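# Lift the glass lid off a saucepan, place it flat

## Task

Remove the glass lid from the saucepan and lay it on the table next to the pan, resting flat with its handle pointing upward.

## Robot and tools

Robot: two six-joint arms, left_arm and right_arm, each ending in a two-finger parallel gripper. Joint order for every arm, in commands and in every per-joint list of a result: waist (joint1), shoulder (joint2), elbow (joint3), wrist pitch (joint4), wrist yaw (joint5), wrist roll (joint6), then the gripper. Stated joint ranges in rad: waist -2.880 to 2.880, shoulder 0.000 to 3.142, elbow 0.000 to 3.019, wrist pitch -1.693 to 1.571, wrist yaw -1.571 to 1.571, wrist roll -2.094 to 2.094. The true end may sit up to 0.084 rad either way of these.

Frames: the scene frame has its origin at table-top height, halfway between the two nominal bases, +z up, +x outward over the table, left_arm on the +y side (arm names do not match image sides). Calibrated bases in the scene frame: left_arm at (-0.034, +0.356, 0) m, right_arm at (+0.015, -0.335, 0) m, both almost unrotated with +z up. Each gripper's end_effector_position (m) and end_effector_quat_wxyz are reported in that arm's own base frame and may be off by a few cm. The position is the point between the pads, about 1 cm behind the fingertips; fingers point along gripper +z and close along its y axis.

Row format (shared by execute_actions and move): one flat list of 14 numbers, each in [-1, 1], covering both arms even if only one moves: left_arm's 6 joint values then its opening, then right_arm's 6 joint values then its opening. Joint values are offsets, not poses: they are added to the arm's Joint targets as they stood at the start of the action (or move), scaled so 1.0 equals 2.811 rad for waist and shoulder, 2.53 for elbow, 2.575 for wrist pitch, 8.12 for wrist yaw, 9.528 for wrist roll. Divide the wanted radians by these factors. Repeating an offset keeps moving the joint. Sending 0 for all joints re-commands current targets. Opening is absolute: +1 fully open, -1 closed; to keep a gripper unchanged resend its current command, since 0 means half open.

execute_actions(actions, cameras): actions is a list of actions; each action is a list of up to 15 rows, one per 1/30 s step, the last row held to fill 15 steps (0.5 s). An action asking any joint to go more than 0.084 rad outside its range is rejected for both arms; a malformed action or a failing first action voids the whole call. An empty list just returns state and images. cameras: null/omitted/["all"] for all, [] for none; names are cam_head_left and cam_head_right (896x504 each).

move(target, speed, blend, opening_speed, blocking, cameras): target is one 14-number row or a list of up to 15 rows; every row's joint values are offsets from the same starting Joint targets, not chained. All joints move in step, so grippers trace curves, with no collision avoidance. speed: rad/s for the joint with farthest to go, 0.01 to 12.57, default 0.5, one value or one per target. blend: rad by which corners of a list are rounded. opening_speed: rate of the gripper command on the -1..+1 scale per second, at least 0.2; use a low value to close gently. Paths take at least 0.5 s, and more than 10 s get cut short. blocking=false returns after about 0.5 s while the move continues. The result adds a move: line: done, off_target (resting more than 0.035 rad from target), moving, held, or fault, and limits=held if steps were withheld.

wait(seconds 0 to 10): lets time pass holding commands. stop: brakes a running move. zoom_image(camera, region [x0,y0,x1,y1] in pixels, max 504x504) magnifies the latest image. read_manual gives only licence text. finished_scene ends the scene for good; only call it when the lid is resting flat, handle up, on the table.

Result lines: Joint positions and Joint velocities per arm (rad, rad/s, then pad gap in m, 0.094 fully open); "within noise" means essentially still. Joint targets are the base for your next offsets. grip_measured is finger opening on the command scale, reading slightly wide when empty. grip_effort_nm is gripper motor effort (negative closing), not pad force. Joint torques include arm weight; torques 3 and 4 wrap at ±28 N m. "joint sent to its limit" means a joint was clipped at its end; "joint command not followed" means the clearance check altered targets. MOTOR HOT warns of heating; at 100 °C an arm goes limp for 30 to 60 s (OVER-TEMPERATURE FAULT).

Motion notes: each joint target can lead its measured angle only by a fixed amount, and targets putting the gripper over 110 mm from where it is are scaled back, so big moves need several actions. Drives have play; wrists are weak. Commanding an opening a little below the object's width presses at full force (about 50 to 64 N per pad); open well above grip_measured to release. The lid is glass: close slowly.

Avoid: dropping or releasing the lid while it moves, hitting the pan or table hard, pushing into things, arm-to-arm contact or one gripper closing on the other (can fail the scene), anything leaving the table, and holding loads or stretched poses for long (heating). Thinking time lets the scene run.

Each tool is called as a command line: name --argument value for each argument, lists and objects as JSON in quotes; but a table of rows of numbers goes row by row, as --pt "numbers of a row", without its own name.

## Session

execute_actions --actions '[]'

Scene clock: 0.00 s.
left_arm: end_effector_position=(+0.6969, +0.3221, +0.1604) grip_measured=+1.000 grip_effort_nm=n/a end_effector_quat_wxyz=(+0.363, -0.072, +0.809, +0.457) | right_arm: end_effector_position=(+0.5081, +0.5275, +0.2145) grip_measured=+1.000 grip_effort_nm=n/a end_effector_quat_wxyz=(+0.311, -0.192, +0.927, -0.088)
Joint positions: left_arm=[0.298 2.004 1.45 0.143 -0.647 0.554 0.094] | right_arm=[0.926 2.06 2.023 -1.137 0.54 0.406 0.094]
Joint velocities: within noise
Joint torques (N m): no reading
Heat: left arm: hottest waist 30 °C; right arm: hottest waist 29 °C.
Joint targets: left_arm=[0.298 1.989 1.483 0.156 -0.653 0.550] | right_arm=[0.926 2.050 2.057 -1.129 0.545 0.411]
Tool commands: left_gripper/opening=+1.0 right_gripper/opening=+1.0

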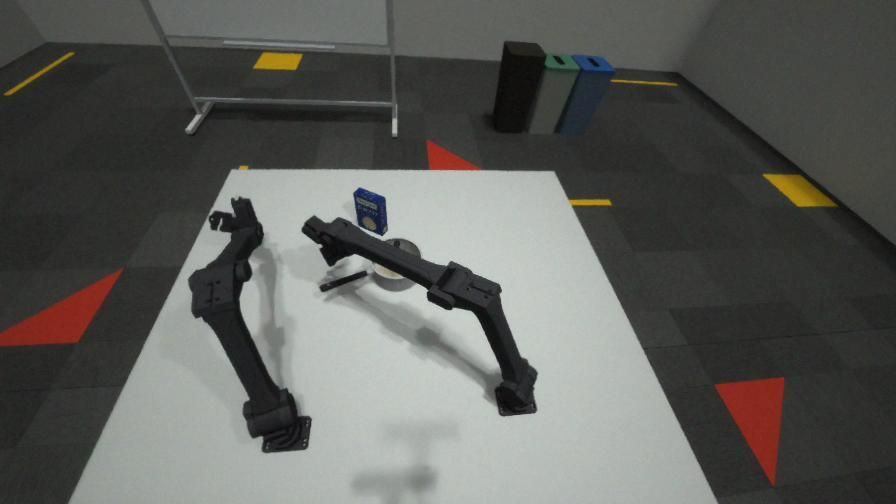

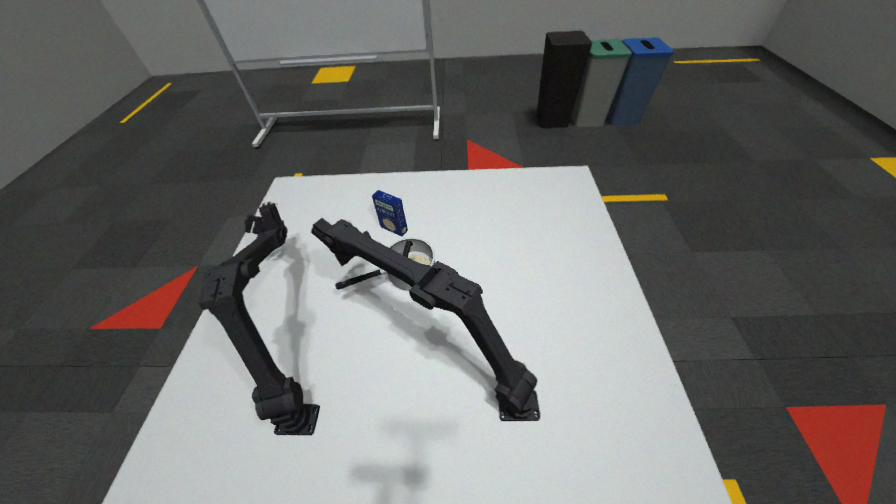

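move --target '[0,0,0,0,0,0,1,-0.42,0,0,0,0,0,1]' --speed 1.2

zoom_image --camera "cam_head_left" --region '[280, 160, 560, 320]'

zoom_image --camera "cam_head_right" --region '[280, 160, 560, 320]'

Scene clock: 16.33 s.
left_arm: end_effector_position=(+0.6969, +0.3221, +0.1604) grip_measured=+1.000 grip_effort_nm=-0.007 end_effector_quat_wxyz=(+0.363, -0.072, +0.809, +0.457) | right_arm: end_effector_position=(+0.6829, -0.2646, +0.2147) grip_measured=+1.000 grip_effort_nm=0.012 end_effector_quat_wxyz=(+0.210, +0.353, +0.878, -0.246)
Joint positions: left_arm=[0.298 2.004 1.45 0.143 -0.647 0.554 0.094] | right_arm=[-0.248 2.06 2.023 -1.137 0.541 0.406 0.094]
Joint velocities: within noise
Joint torques (N m): left_arm=[-1.85 -20.13 10.99 1.62 0.03 -0.01] | right_arm=[-0.56 -21.19 10.85 0.8 0.28 -0.1]
Heat: left arm: hottest elbow 33 °C; right arm: hottest waist 29 °C.
Joint targets: left_arm=[0.298 1.989 1.483 0.156 -0.653 0.550] | right_arm=[-0.255 2.050 2.057 -1.129 0.545 0.411]
move: done

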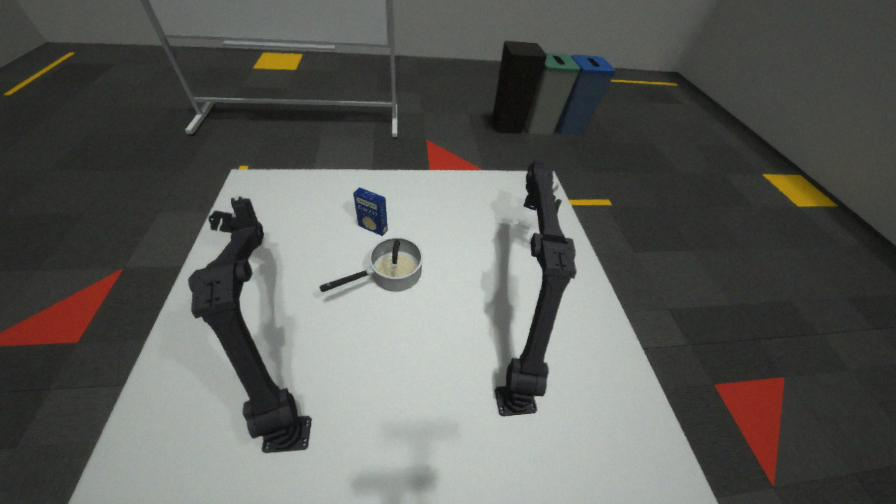

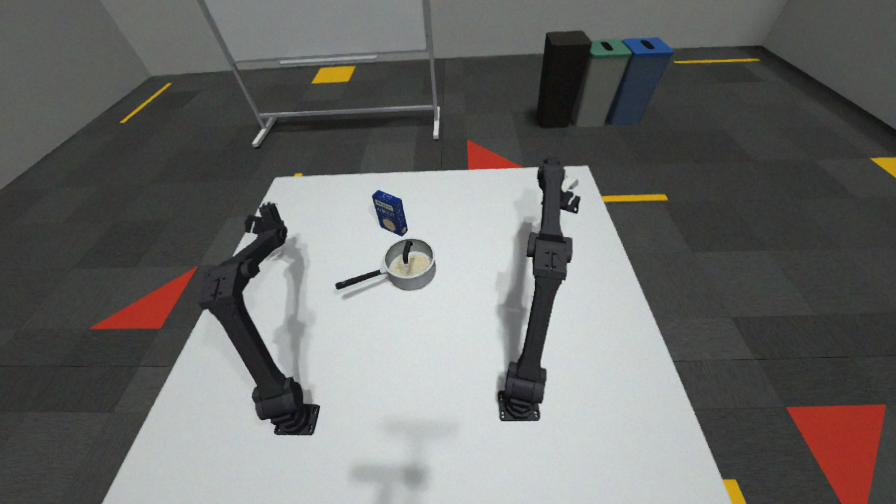

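Scaled by 1.800 from the camera's 896x504 image, which has a finer 1280x720 frame.

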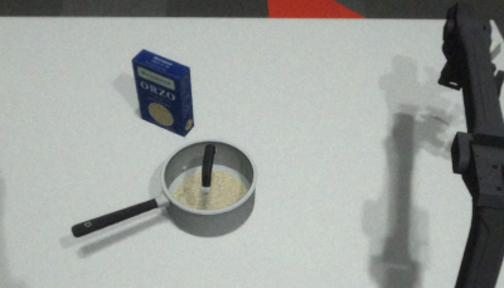

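Scaled by 1.800 from the camera's 896x504 image, which has a finer 1280x720 frame.

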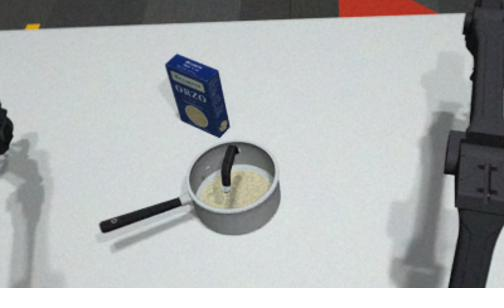

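zoom_image --camera "cam_head_left" --region '[360, 225, 430, 300]'

zoom_image --camera "cam_head_right" --region '[375, 225, 445, 300]'

Scaled by 6.720 from the camera's 896x504 image, which has a finer 1280x720 frame.

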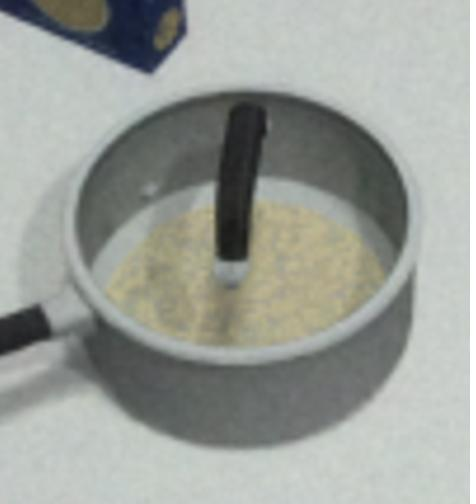

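Scaled by 6.720 from the camera's 896x504 image, which has a finer 1280x720 frame.

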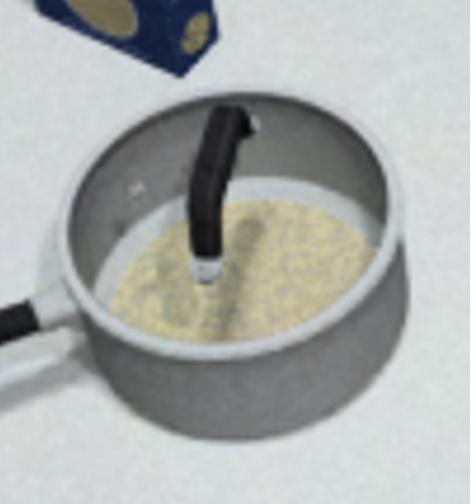

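move --pt "0 0 0 0 0 0 1 0.2 -0.032 -0.0285 -0.164 -0.0671 0.0324 1" --pt "0 0 0 0 0 0 1 0.296 -0.032 -0.0285 -0.164 -0.0671 0.0324 1" --speed 0.8 --blend 0.1

zoom_image --camera "cam_head_left" --region '[340, 190, 460, 310]'

zoom_image --camera "cam_head_right" --region '[350, 190, 470, 310]'

Scene clock: 146.37 s.
left_arm: end_effector_position=(+0.6969, +0.3221, +0.1604) grip_measured=+1.000 grip_effort_nm=-0.002 end_effector_quat_wxyz=(+0.363, -0.072, +0.809, +0.457) | right_arm: end_effector_position=(+0.5202, +0.3439, +0.2048) grip_measured=+1.000 grip_effort_nm=0.007 end_effector_quat_wxyz=(+0.009, +0.059, +0.998, +0.010)
Joint positions: left_arm=[0.298 2.004 1.45 0.143 -0.647 0.554 0.094] | right_arm=[0.584 1.982 1.982 -1.545 -0.005 0.702 0.094]
Joint velocities: within noise
Joint torques (N m): left_arm=[-1.96 -20.01 11 1.61 0.03 -0.01] | right_arm=[-0.38 -20.72 7.98 -0.42 -0.02 0.01]
Heat: left arm: hottest elbow 38 °C; right arm: hottest shoulder 36 °C.
Joint targets: left_arm=[0.298 1.989 1.483 0.156 -0.653 0.550] | right_arm=[0.577 1.960 1.985 -1.551 0.000 0.720]
move: done

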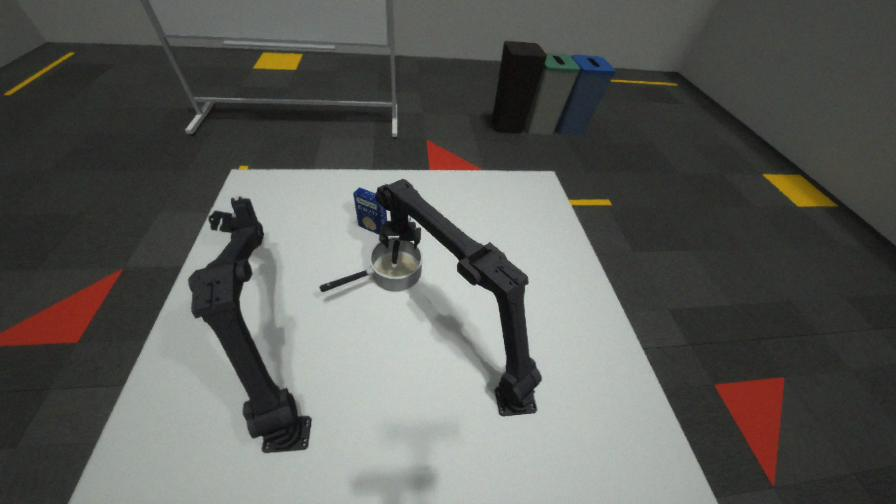

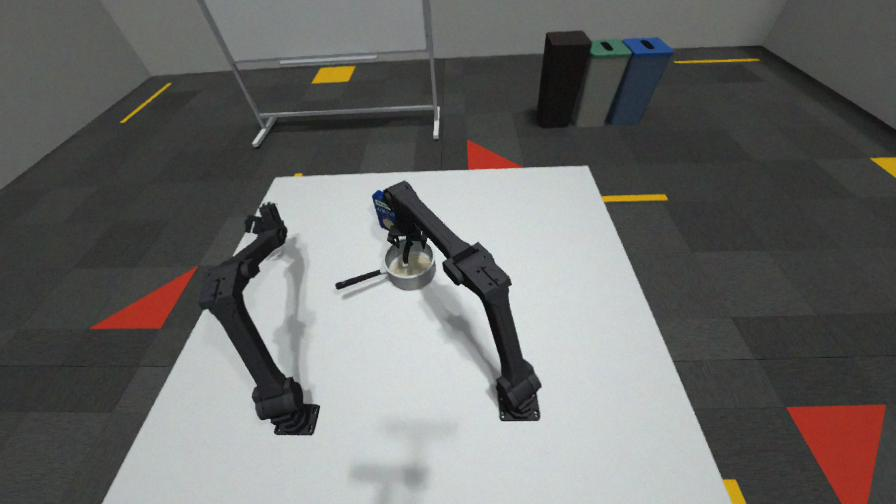

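Scaled by 4.200 from the camera's 896x504 image, which has a finer 1280x720 frame.

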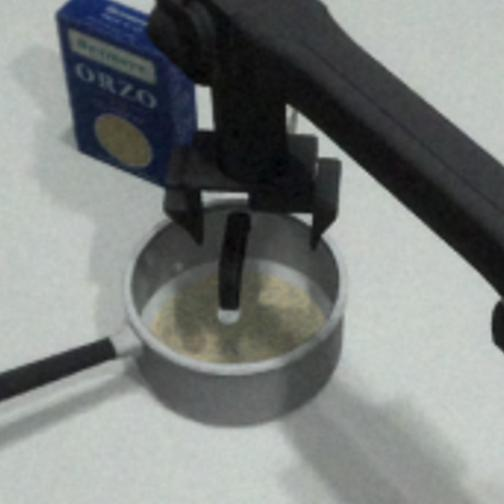

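Scaled by 4.200 from the camera's 896x504 image, which has a finer 1280x720 frame.

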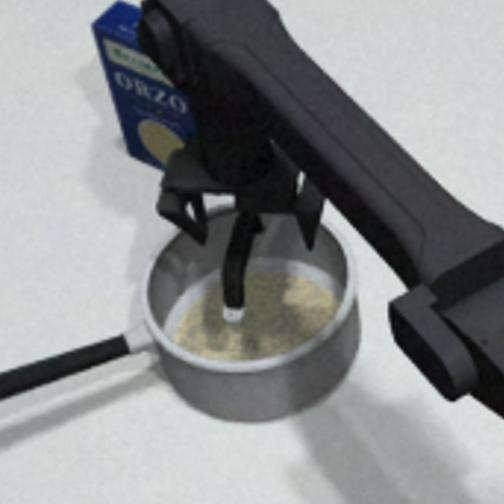

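move --target '[0,0,0,0,0,0,1,0.0045,0.0471,0.0431,-0.0008,0,-0.0031,1]' --speed 0.4

zoom_image --camera "cam_head_left" --region '[350, 210, 440, 300]'

zoom_image --camera "cam_head_right" --region '[365, 210, 455, 300]'

Scene clock: 185.13 s.
left_arm: end_effector_position=(+0.6969, +0.3221, +0.1604) grip_measured=+1.000 grip_effort_nm=-0.017 end_effector_quat_wxyz=(+0.363, -0.072, +0.809, +0.457) | right_arm: end_effector_position=(+0.5359, +0.3558, +0.1581) grip_measured=+1.000 grip_effort_nm=0.007 end_effector_quat_wxyz=(-0.016, +0.056, +0.998, -0.008)
Joint positions: left_arm=[0.298 2.004 1.45 0.143 -0.647 0.554 0.094] | right_arm=[0.585 2.095 2.041 -1.551 -0.006 0.696 0.094]
Joint velocities: within noise
Joint torques (N m): left_arm=[-1.9 -20.13 11 1.65 0.03 0] | right_arm=[0.79 -20.48 11.63 -0.4 0.11 -0.2]
Heat: left arm: hottest elbow 38 °C; right arm: hottest shoulder 35 °C.
Joint targets: left_arm=[0.298 1.989 1.483 0.156 -0.653 0.550] | right_arm=[0.590 2.093 2.094 -1.553 0.000 0.690]
move: off_target (right_arm); right_arm: the elbow is farthest, 0.053 rad from its target

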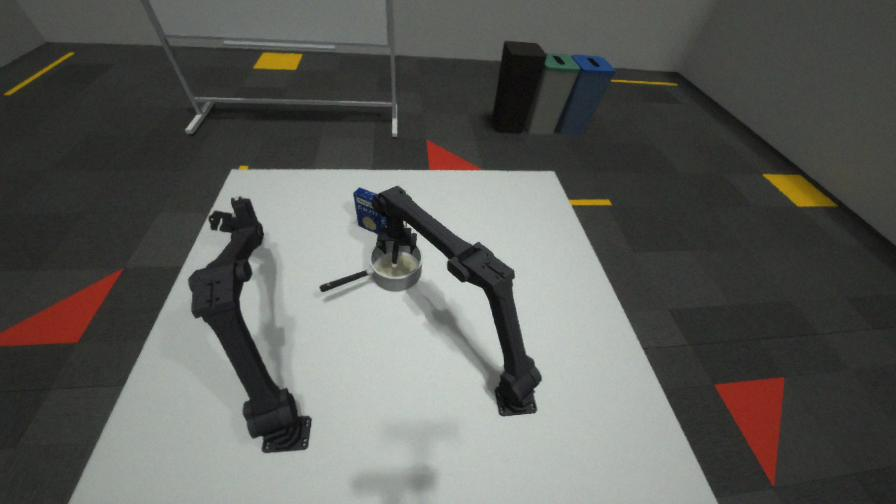

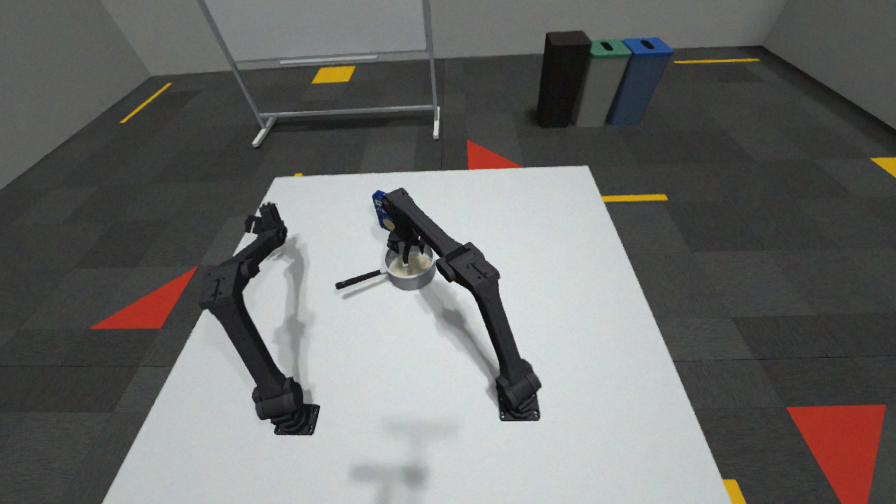

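Scaled by 5.600 from the camera's 896x504 image, which has a finer 1280x720 frame.

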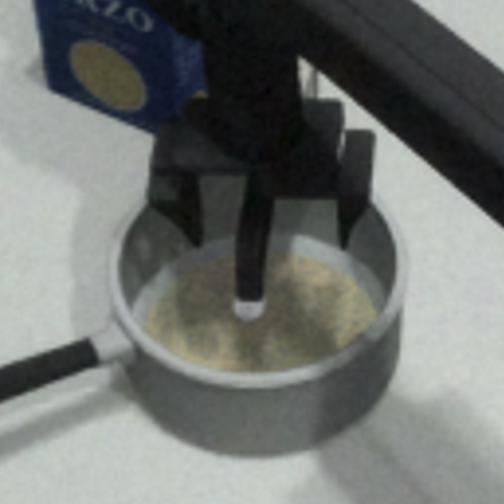

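Scaled by 5.600 from the camera's 896x504 image, which has a finer 1280x720 frame.

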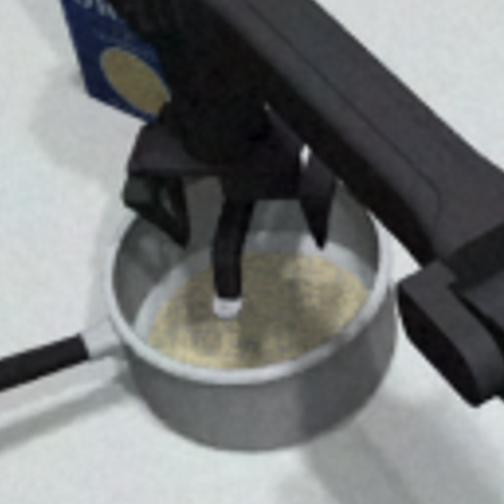

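move --target '[0,0,0,0,0,0,1,-0.0036,0.0256,0.0142,0.0206,0,-0.004,1]' --speed 0.3

zoom_image --camera "cam_head_left" --region '[350, 210, 440, 300]'

zoom_image --camera "cam_head_right" --region '[365, 210, 455, 300]'

Scene clock: 220.13 s.
left_arm: end_effector_position=(+0.6969, +0.3221, +0.1604) grip_measured=+1.000 grip_effort_nm=-0.007 end_effector_quat_wxyz=(+0.363, -0.072, +0.809, +0.457) | right_arm: end_effector_position=(+0.5535, +0.3665, +0.1515) grip_measured=+1.000 grip_effort_nm=0.012 end_effector_quat_wxyz=(+0.000, +0.037, +0.999, +0.005)
Joint positions: left_arm=[0.298 2.004 1.45 0.143 -0.647 0.554 0.094] | right_arm=[0.584 2.132 2.086 -1.519 -0.008 0.658 0.094]
Joint velocities: within noise
Joint torques (N m): left_arm=[-1.85 -20.19 11.02 1.61 0.03 -0.02] | right_arm=[-0.26 -18.08 11.03 0.53 0.11 -0.22]
Heat: left arm: hottest elbow 38 °C; right arm: hottest shoulder 35 °C.
Joint targets: left_arm=[0.298 1.989 1.483 0.156 -0.653 0.550] | right_arm=[0.580 2.165 2.130 -1.500 0.000 0.652]
move: off_target (right_arm); right_arm: the elbow is farthest, 0.044 rad from its target

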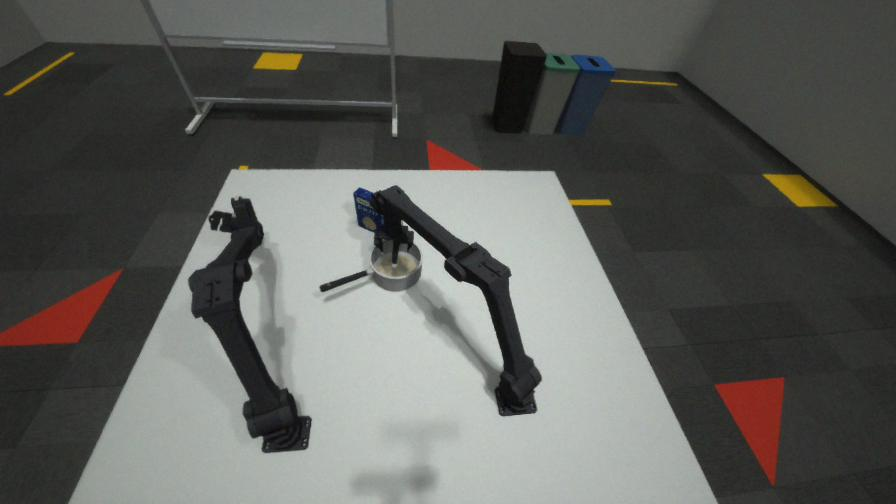

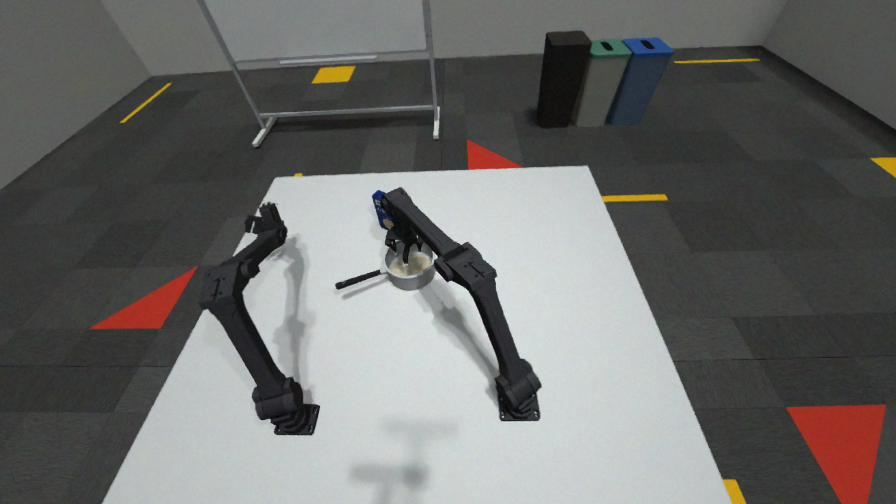

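Scaled by 5.600 from the camera's 896x504 image, which has a finer 1280x720 frame.

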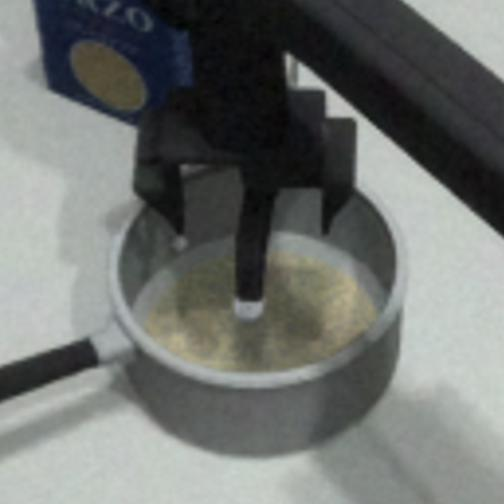

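Scaled by 5.600 from the camera's 896x504 image, which has a finer 1280x720 frame.

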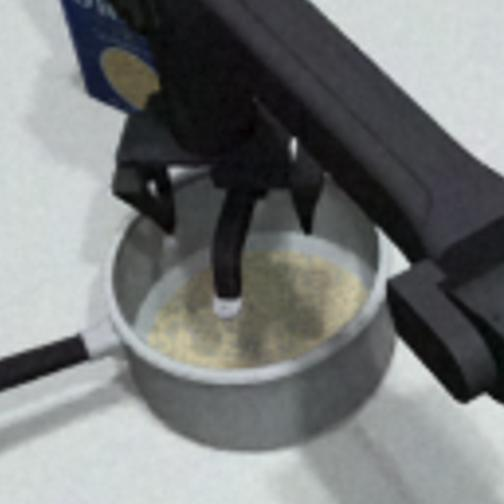

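move --target '[0,0,0,0,0,0,1,-0.0036,0.0178,0.0079,0.0097,0,0,1]' --speed 0.3

zoom_image --camera "cam_head_left" --region '[350, 210, 440, 300]'

zoom_image --camera "cam_head_right" --region '[365, 210, 455, 300]'

Scene clock: 233.50 s.
left_arm: end_effector_position=(+0.6969, +0.3221, +0.1604) grip_measured=+1.000 grip_effort_nm=-0.007 end_effector_quat_wxyz=(+0.363, -0.072, +0.809, +0.457) | right_arm: end_effector_position=(+0.5611, +0.3709, +0.1499) grip_measured=+1.000 grip_effort_nm=0.002 end_effector_quat_wxyz=(+0.010, +0.039, +0.999, +0.002)
Joint positions: left_arm=[0.298 2.004 1.45 0.143 -0.647 0.554 0.094] | right_arm=[0.587 2.152 2.115 -1.516 0.007 0.666 0.094]
Joint velocities: within noise
Joint torques (N m): left_arm=[-1.9 -20.13 11 1.61 0.03 -0.01] | right_arm=[-0.5 -15.33 10.33 1.37 -0.06 -0.2]
Heat: left arm: hottest elbow 38 °C; right arm: hottest shoulder 36 °C.
Joint targets: left_arm=[0.298 1.989 1.483 0.156 -0.653 0.550] | right_arm=[0.570 2.215 2.150 -1.475 0.000 0.652]
move: off_target (right_arm); right_arm: the shoulder is farthest, 0.063 rad from its target

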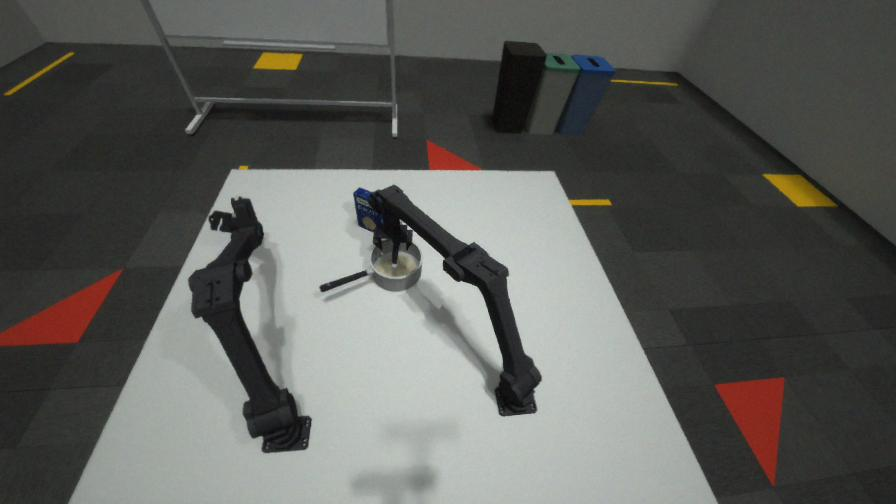

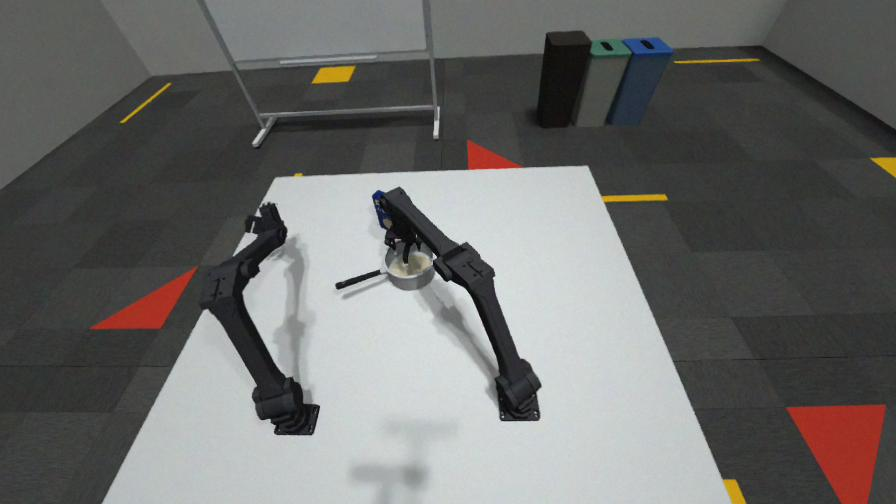

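Scaled by 5.600 from the camera's 896x504 image, which has a finer 1280x720 frame.

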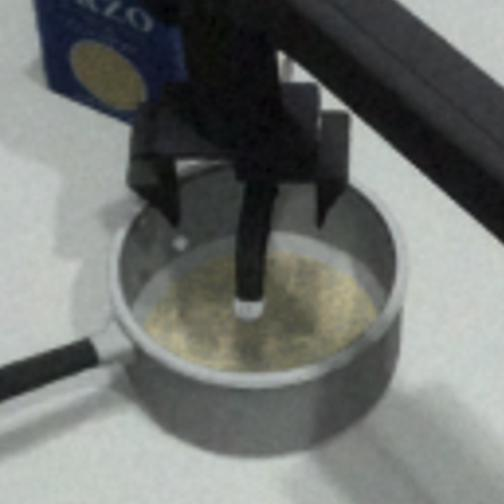

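Scaled by 5.600 from the camera's 896x504 image, which has a finer 1280x720 frame.

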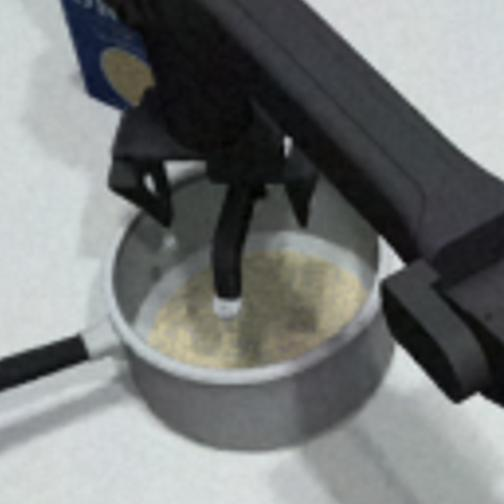

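move --target '[0,0,0,0,0,0,1,0.0036,-0.014,-0.002,-0.006,0,0,1]' --speed 0.3 --cameras '[]'

move --target '[0,0,0,0,0,0,1,0,0,0,0,0,0,-0.6]' --speed 0.3 --opening_speed 0.8

zoom_image --camera "cam_head_left" --region '[350, 200, 440, 290]'

zoom_image --camera "cam_head_right" --region '[365, 200, 455, 290]'

Scene clock: 297.07 s.
left_arm: end_effector_position=(+0.6969, +0.3221, +0.1604) grip_measured=+1.000 grip_effort_nm=-0.012 end_effector_quat_wxyz=(+0.363, -0.072, +0.809, +0.457) | right_arm: end_effector_position=(+0.5611, +0.3709, +0.1499) grip_measured=+1.000 grip_effort_nm=0.007 end_effector_quat_wxyz=(+0.010, +0.039, +0.999, +0.002)
Joint positions: left_arm=[0.298 2.004 1.45 0.143 -0.647 0.554 0.094] | right_arm=[0.587 2.152 2.115 -1.516 0.007 0.666 0.094]
Joint velocities: within noise
Joint torques (N m): left_arm=[-1.9 -20.19 10.96 1.61 0.02 -0.01] | right_arm=[-0.09 -18.73 10.07 0.75 -0.05 -0.2]
Heat: left arm: hottest elbow 39 °C; right arm: hottest elbow 34 °C.
Joint targets: left_arm=[0.298 1.989 1.483 0.156 -0.653 0.550] | right_arm=[0.580 2.175 2.145 -1.490 0.000 0.652]
move: done
No camera images: "cameras" was empty.

Scene clock: 299.27 s.
left_arm: end_effector_position=(+0.6969, +0.3221, +0.1604) grip_measured=+1.000 grip_effort_nm=-0.007 end_effector_quat_wxyz=(+0.363, -0.072, +0.809, +0.457) | right_arm: end_effector_position=(+0.5671, +0.3658, +0.1547) grip_measured=-0.594 grip_effort_nm=-0.320 end_effector_quat_wxyz=(+0.016, +0.043, +0.999, +0.006)
Joint positions: left_arm=[0.298 2.004 1.45 0.143 -0.647 0.554 0.094] | right_arm=[0.576 2.147 2.12 -1.511 0.009 0.662 0.019]
Joint velocities: within noise
Joint torques (N m): left_arm=[-1.9 -20.13 10.99 1.59 0.03 -0.01] | right_arm=[0.44 -18.55 9.66 0.62 -0.1 -0.2]
Heat: left arm: hottest elbow 39 °C; right arm: hottest elbow 34 °C.
Joint targets: left_arm=[0.298 1.989 1.483 0.156 -0.653 0.550] | right_arm=[0.580 2.175 2.145 -1.490 0.000 0.652]
move: done

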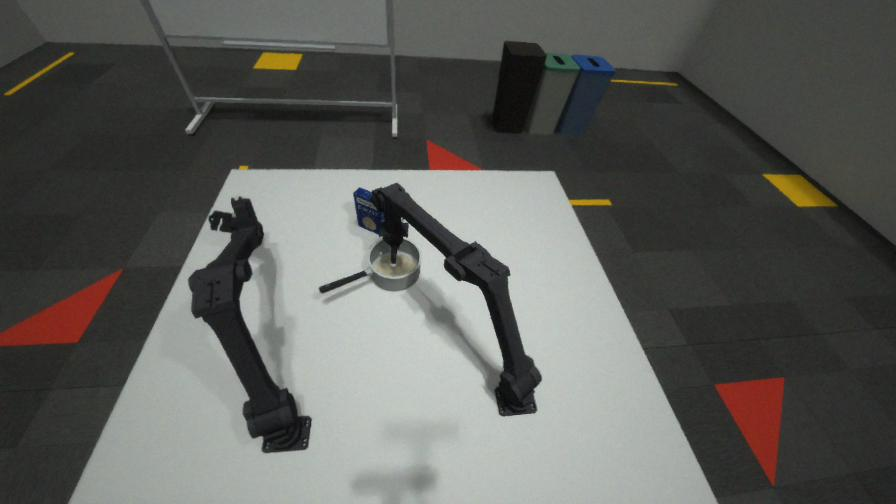

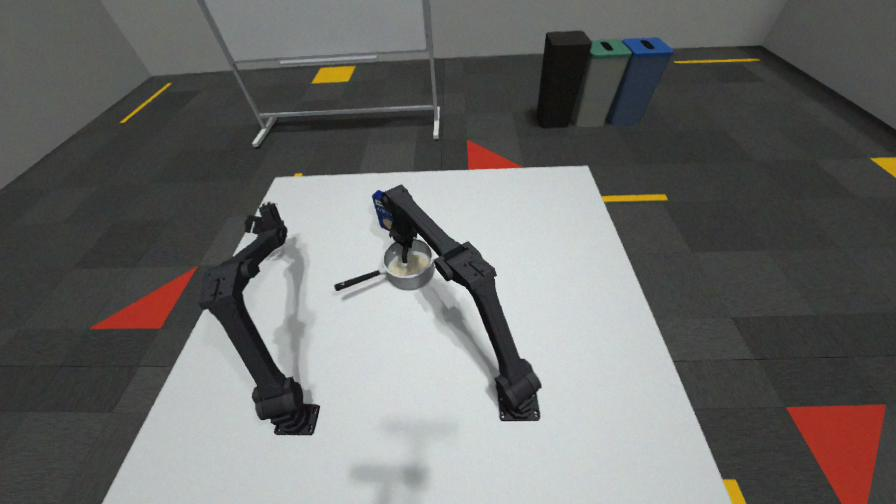

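Scaled by 5.600 from the camera's 896x504 image, which has a finer 1280x720 frame.

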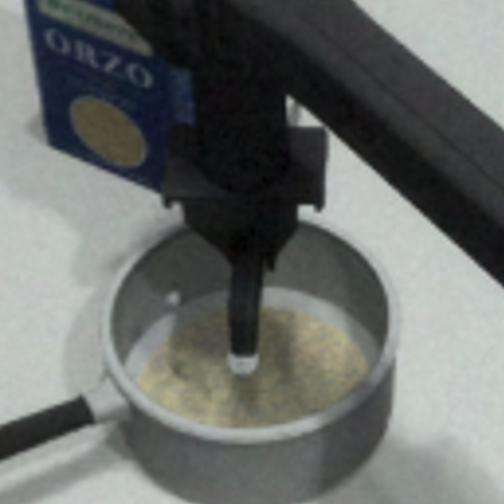

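Scaled by 5.600 from the camera's 896x504 image, which has a finer 1280x720 frame.

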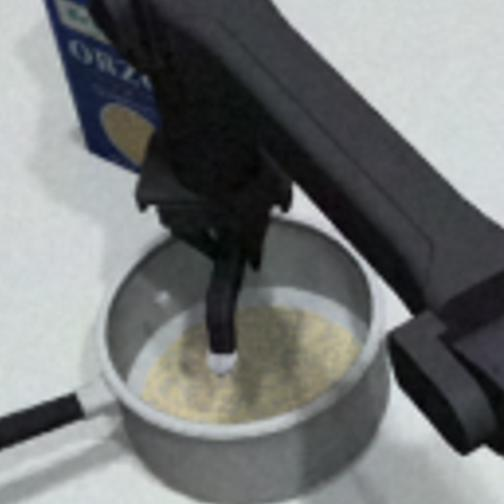

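move --target '[0,0,0,0,0,0,1,0,0,0,0,0,0,-0.95]' --speed 0.3 --opening_speed 0.5

zoom_image --camera "cam_head_left" --region '[350, 200, 440, 290]'

zoom_image --camera "cam_head_right" --region '[365, 200, 455, 290]'

Scene clock: 306.33 s.
left_arm: end_effector_position=(+0.6969, +0.3221, +0.1604) grip_measured=+1.000 grip_effort_nm=-0.007 end_effector_quat_wxyz=(+0.363, -0.072, +0.809, +0.457) | right_arm: end_effector_position=(+0.5671, +0.3658, +0.1547) grip_measured=-0.615 grip_effort_nm=-1.004 end_effector_quat_wxyz=(+0.016, +0.045, +0.999, +0.006)
Joint positions: left_arm=[0.298 2.004 1.45 0.143 -0.647 0.554 0.094] | right_arm=[0.576 2.147 2.12 -1.511 0.009 0.666 0.018]
Joint velocities: within noise
Joint torques (N m): left_arm=[-2.02 -20.19 11.02 1.61 0.02 -0.01] | right_arm=[0.38 -18.61 9.65 0.54 -0.12 -0.18]
Heat: left arm: hottest elbow 39 °C; right arm: hottest elbow 34 °C.
Joint targets: left_arm=[0.298 1.989 1.483 0.156 -0.653 0.550] | right_arm=[0.580 2.175 2.145 -1.490 0.000 0.652]
move: done

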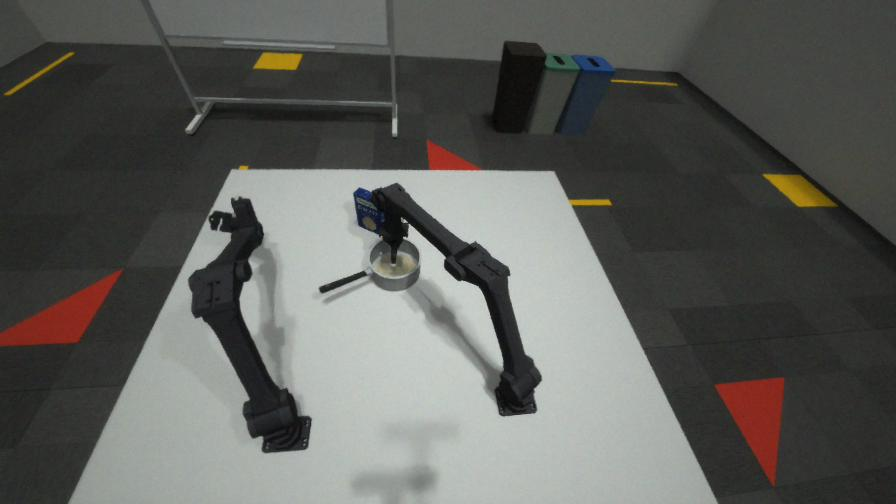

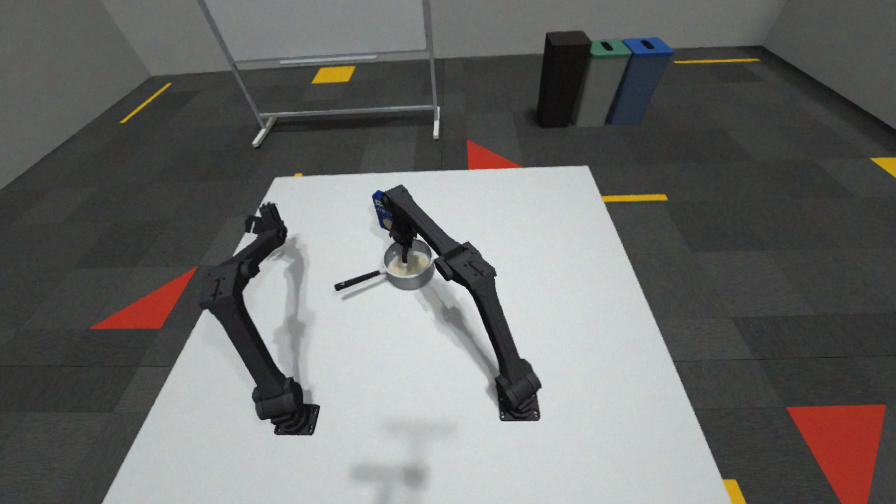

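Scaled by 5.600 from the camera's 896x504 image, which has a finer 1280x720 frame.

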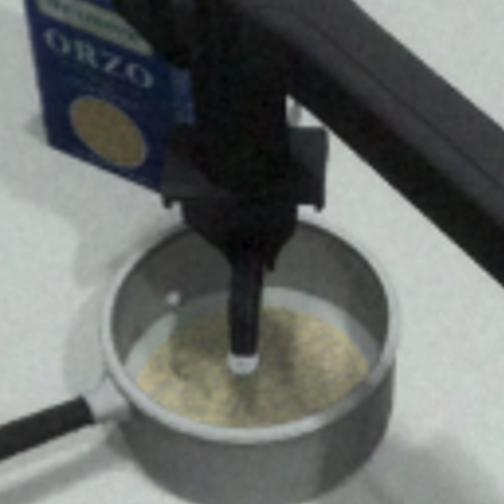

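Scaled by 5.600 from the camera's 896x504 image, which has a finer 1280x720 frame.

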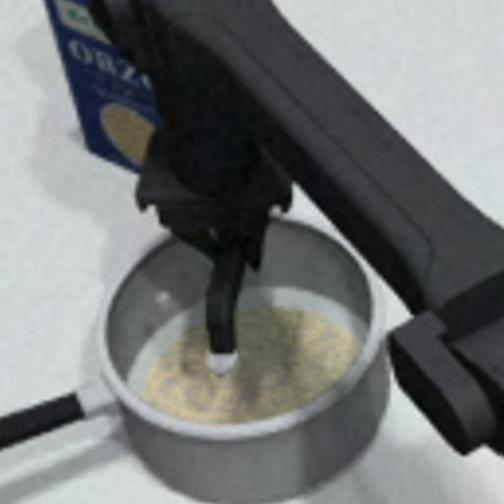

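move --target '[0,0,0,0,0,0,1,0,0.0045,0.072,-0.064,0,0,-0.95]' --speed 0.25

zoom_image --camera "cam_head_left" --region '[340, 190, 450, 300]'

zoom_image --camera "cam_head_right" --region '[350, 190, 460, 300]'

Scene clock: 322.93 s.
left_arm: end_effector_position=(+0.6969, +0.3221, +0.1604) grip_measured=+1.000 grip_effort_nm=-0.002 end_effector_quat_wxyz=(+0.363, -0.072, +0.809, +0.457) | right_arm: end_effector_position=(+0.5693, +0.3672, +0.1641) grip_measured=-0.615 grip_effort_nm=-1.009 end_effector_quat_wxyz=(-0.007, +0.045, +0.999, -0.010)
Joint positions: left_arm=[0.298 2.004 1.45 0.143 -0.647 0.554 0.094] | right_arm=[0.576 2.207 2.247 -1.634 0.009 0.666 0.018]
Joint velocities: within noise
Joint torques (N m): left_arm=[-1.9 -20.13 10.97 1.59 0.03 -0.01] | right_arm=[0.32 -22.77 13.82 -0.68 -0.13 -0.18]
Heat: left arm: hottest elbow 39 °C; right arm: hottest shoulder 34 °C.
Joint targets: left_arm=[0.298 1.989 1.483 0.156 -0.653 0.550] | right_arm=[0.580 2.188 2.327 -1.655 0.000 0.652]
move: off_target (right_arm); right_arm: the elbow is farthest, 0.080 rad from its target

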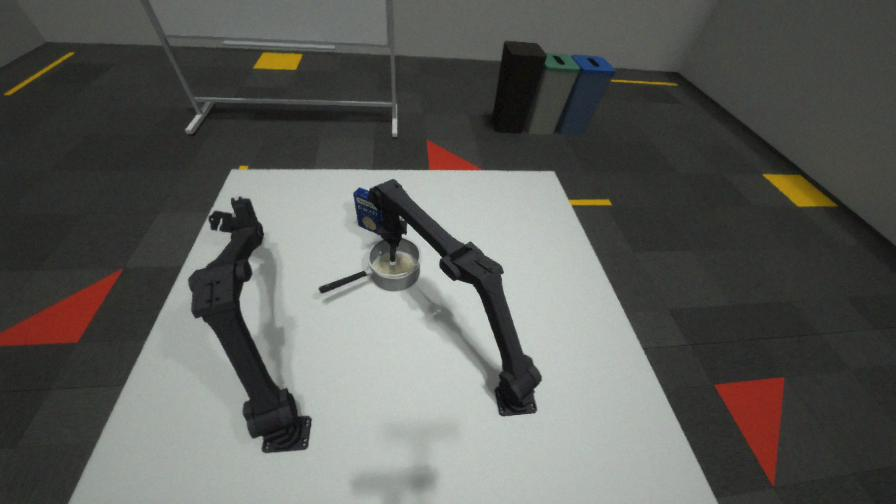

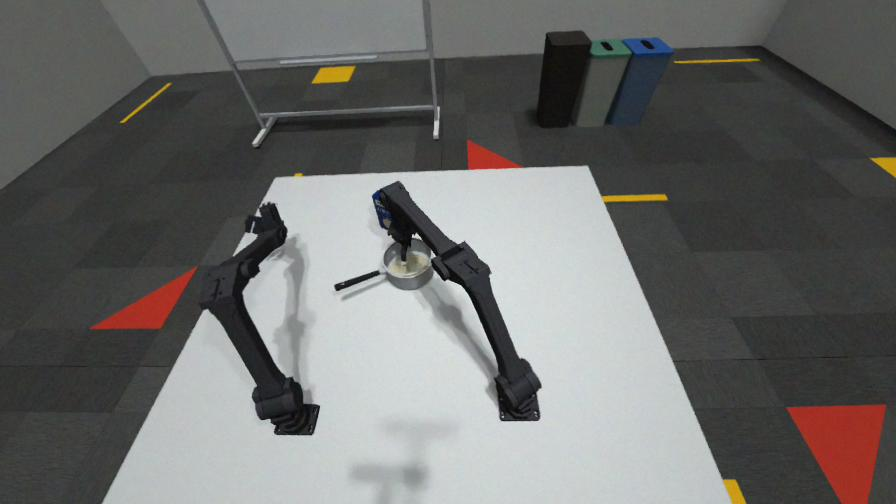

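Scaled by 4.582 from the camera's 896x504 image, which has a finer 1280x720 frame.

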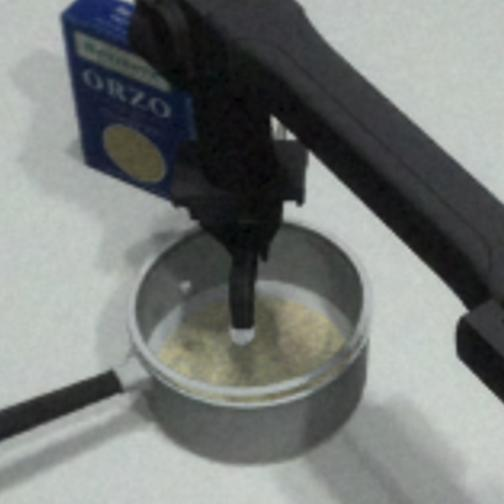

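Scaled by 4.582 from the camera's 896x504 image, which has a finer 1280x720 frame.

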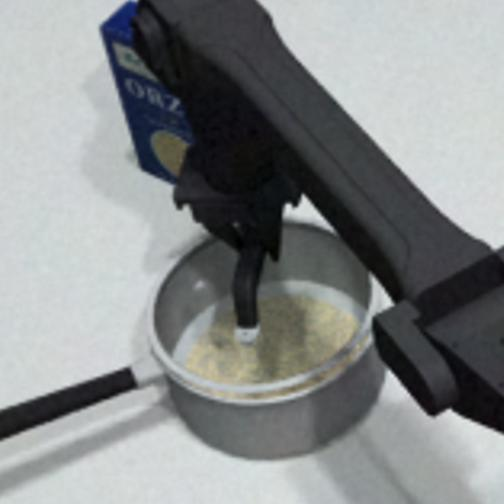

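move --target '[0,0,0,0,0,0,1,0,-0.0206,0.012,-0.0058,0,0,-0.95]' --speed 0.25

zoom_image --camera "cam_head_left" --region '[340, 190, 450, 300]'

zoom_image --camera "cam_head_right" --region '[350, 190, 460, 300]'

Scene clock: 331.87 s.
left_arm: end_effector_position=(+0.6969, +0.3221, +0.1604) grip_measured=+1.000 grip_effort_nm=-0.007 end_effector_quat_wxyz=(+0.363, -0.072, +0.809, +0.457) | right_arm: end_effector_position=(+0.5699, +0.3677, +0.1865) grip_measured=-0.615 grip_effort_nm=-1.009 end_effector_quat_wxyz=(+0.003, +0.045, +0.999, -0.003)
Joint positions: left_arm=[0.298 2.004 1.45 0.143 -0.647 0.554 0.094] | right_arm=[0.576 2.192 2.279 -1.657 0.009 0.666 0.018]
Joint velocities: within noise
Joint torques (N m): left_arm=[-1.96 -20.07 11 1.62 0.03 -0.01] | right_arm=[0.21 -26.11 13.7 -0.54 -0.13 -0.22]
Heat: left arm: hottest elbow 39 °C; right arm: hottest elbow 36 °C.
Joint targets: left_arm=[0.298 1.989 1.483 0.156 -0.653 0.550] | right_arm=[0.580 2.130 2.357 -1.670 0.000 0.652]
move: off_target (right_arm); right_arm: the elbow is farthest, 0.078 rad from its target

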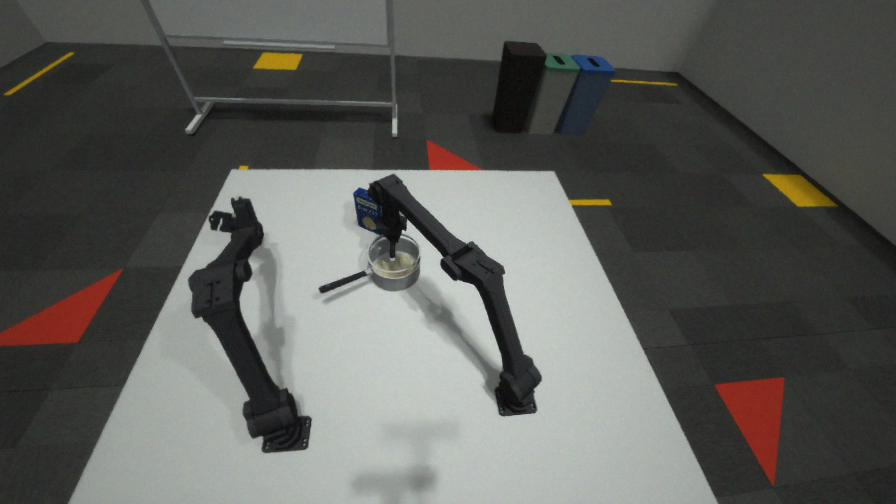

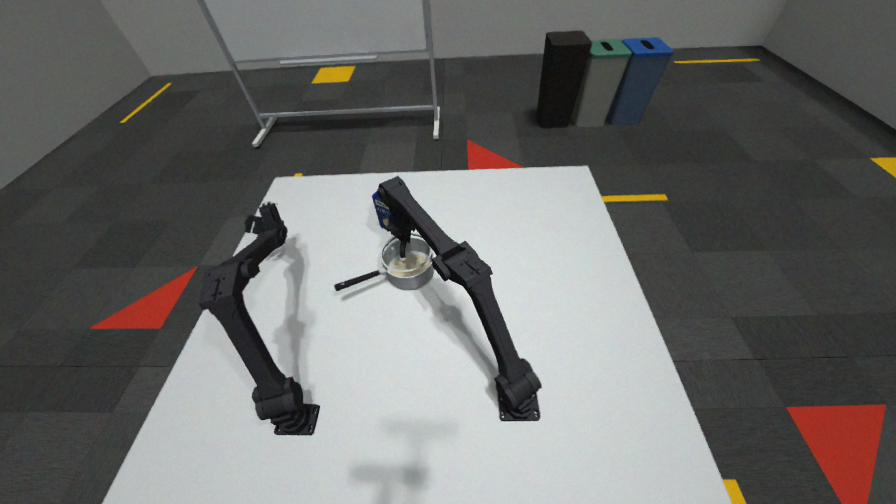

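Scaled by 4.582 from the camera's 896x504 image, which has a finer 1280x720 frame.

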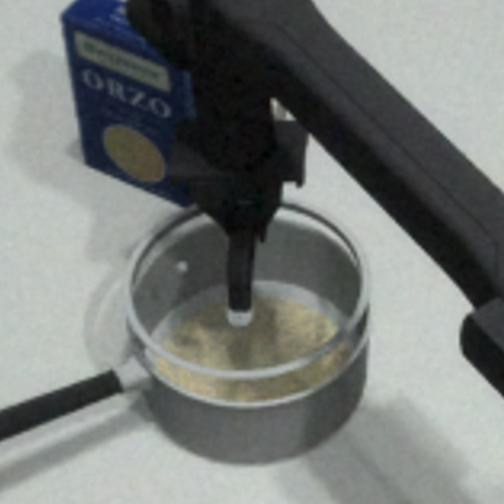

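Scaled by 4.582 from the camera's 896x504 image, which has a finer 1280x720 frame.

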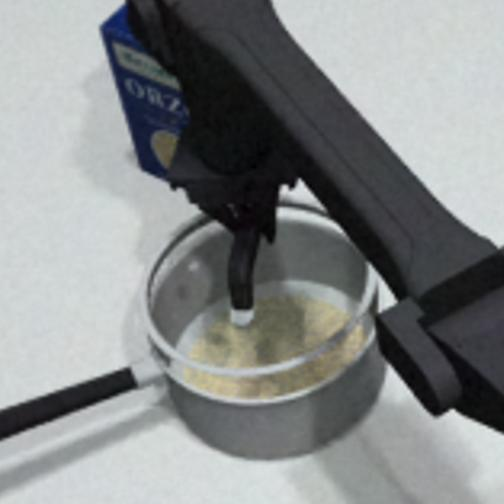

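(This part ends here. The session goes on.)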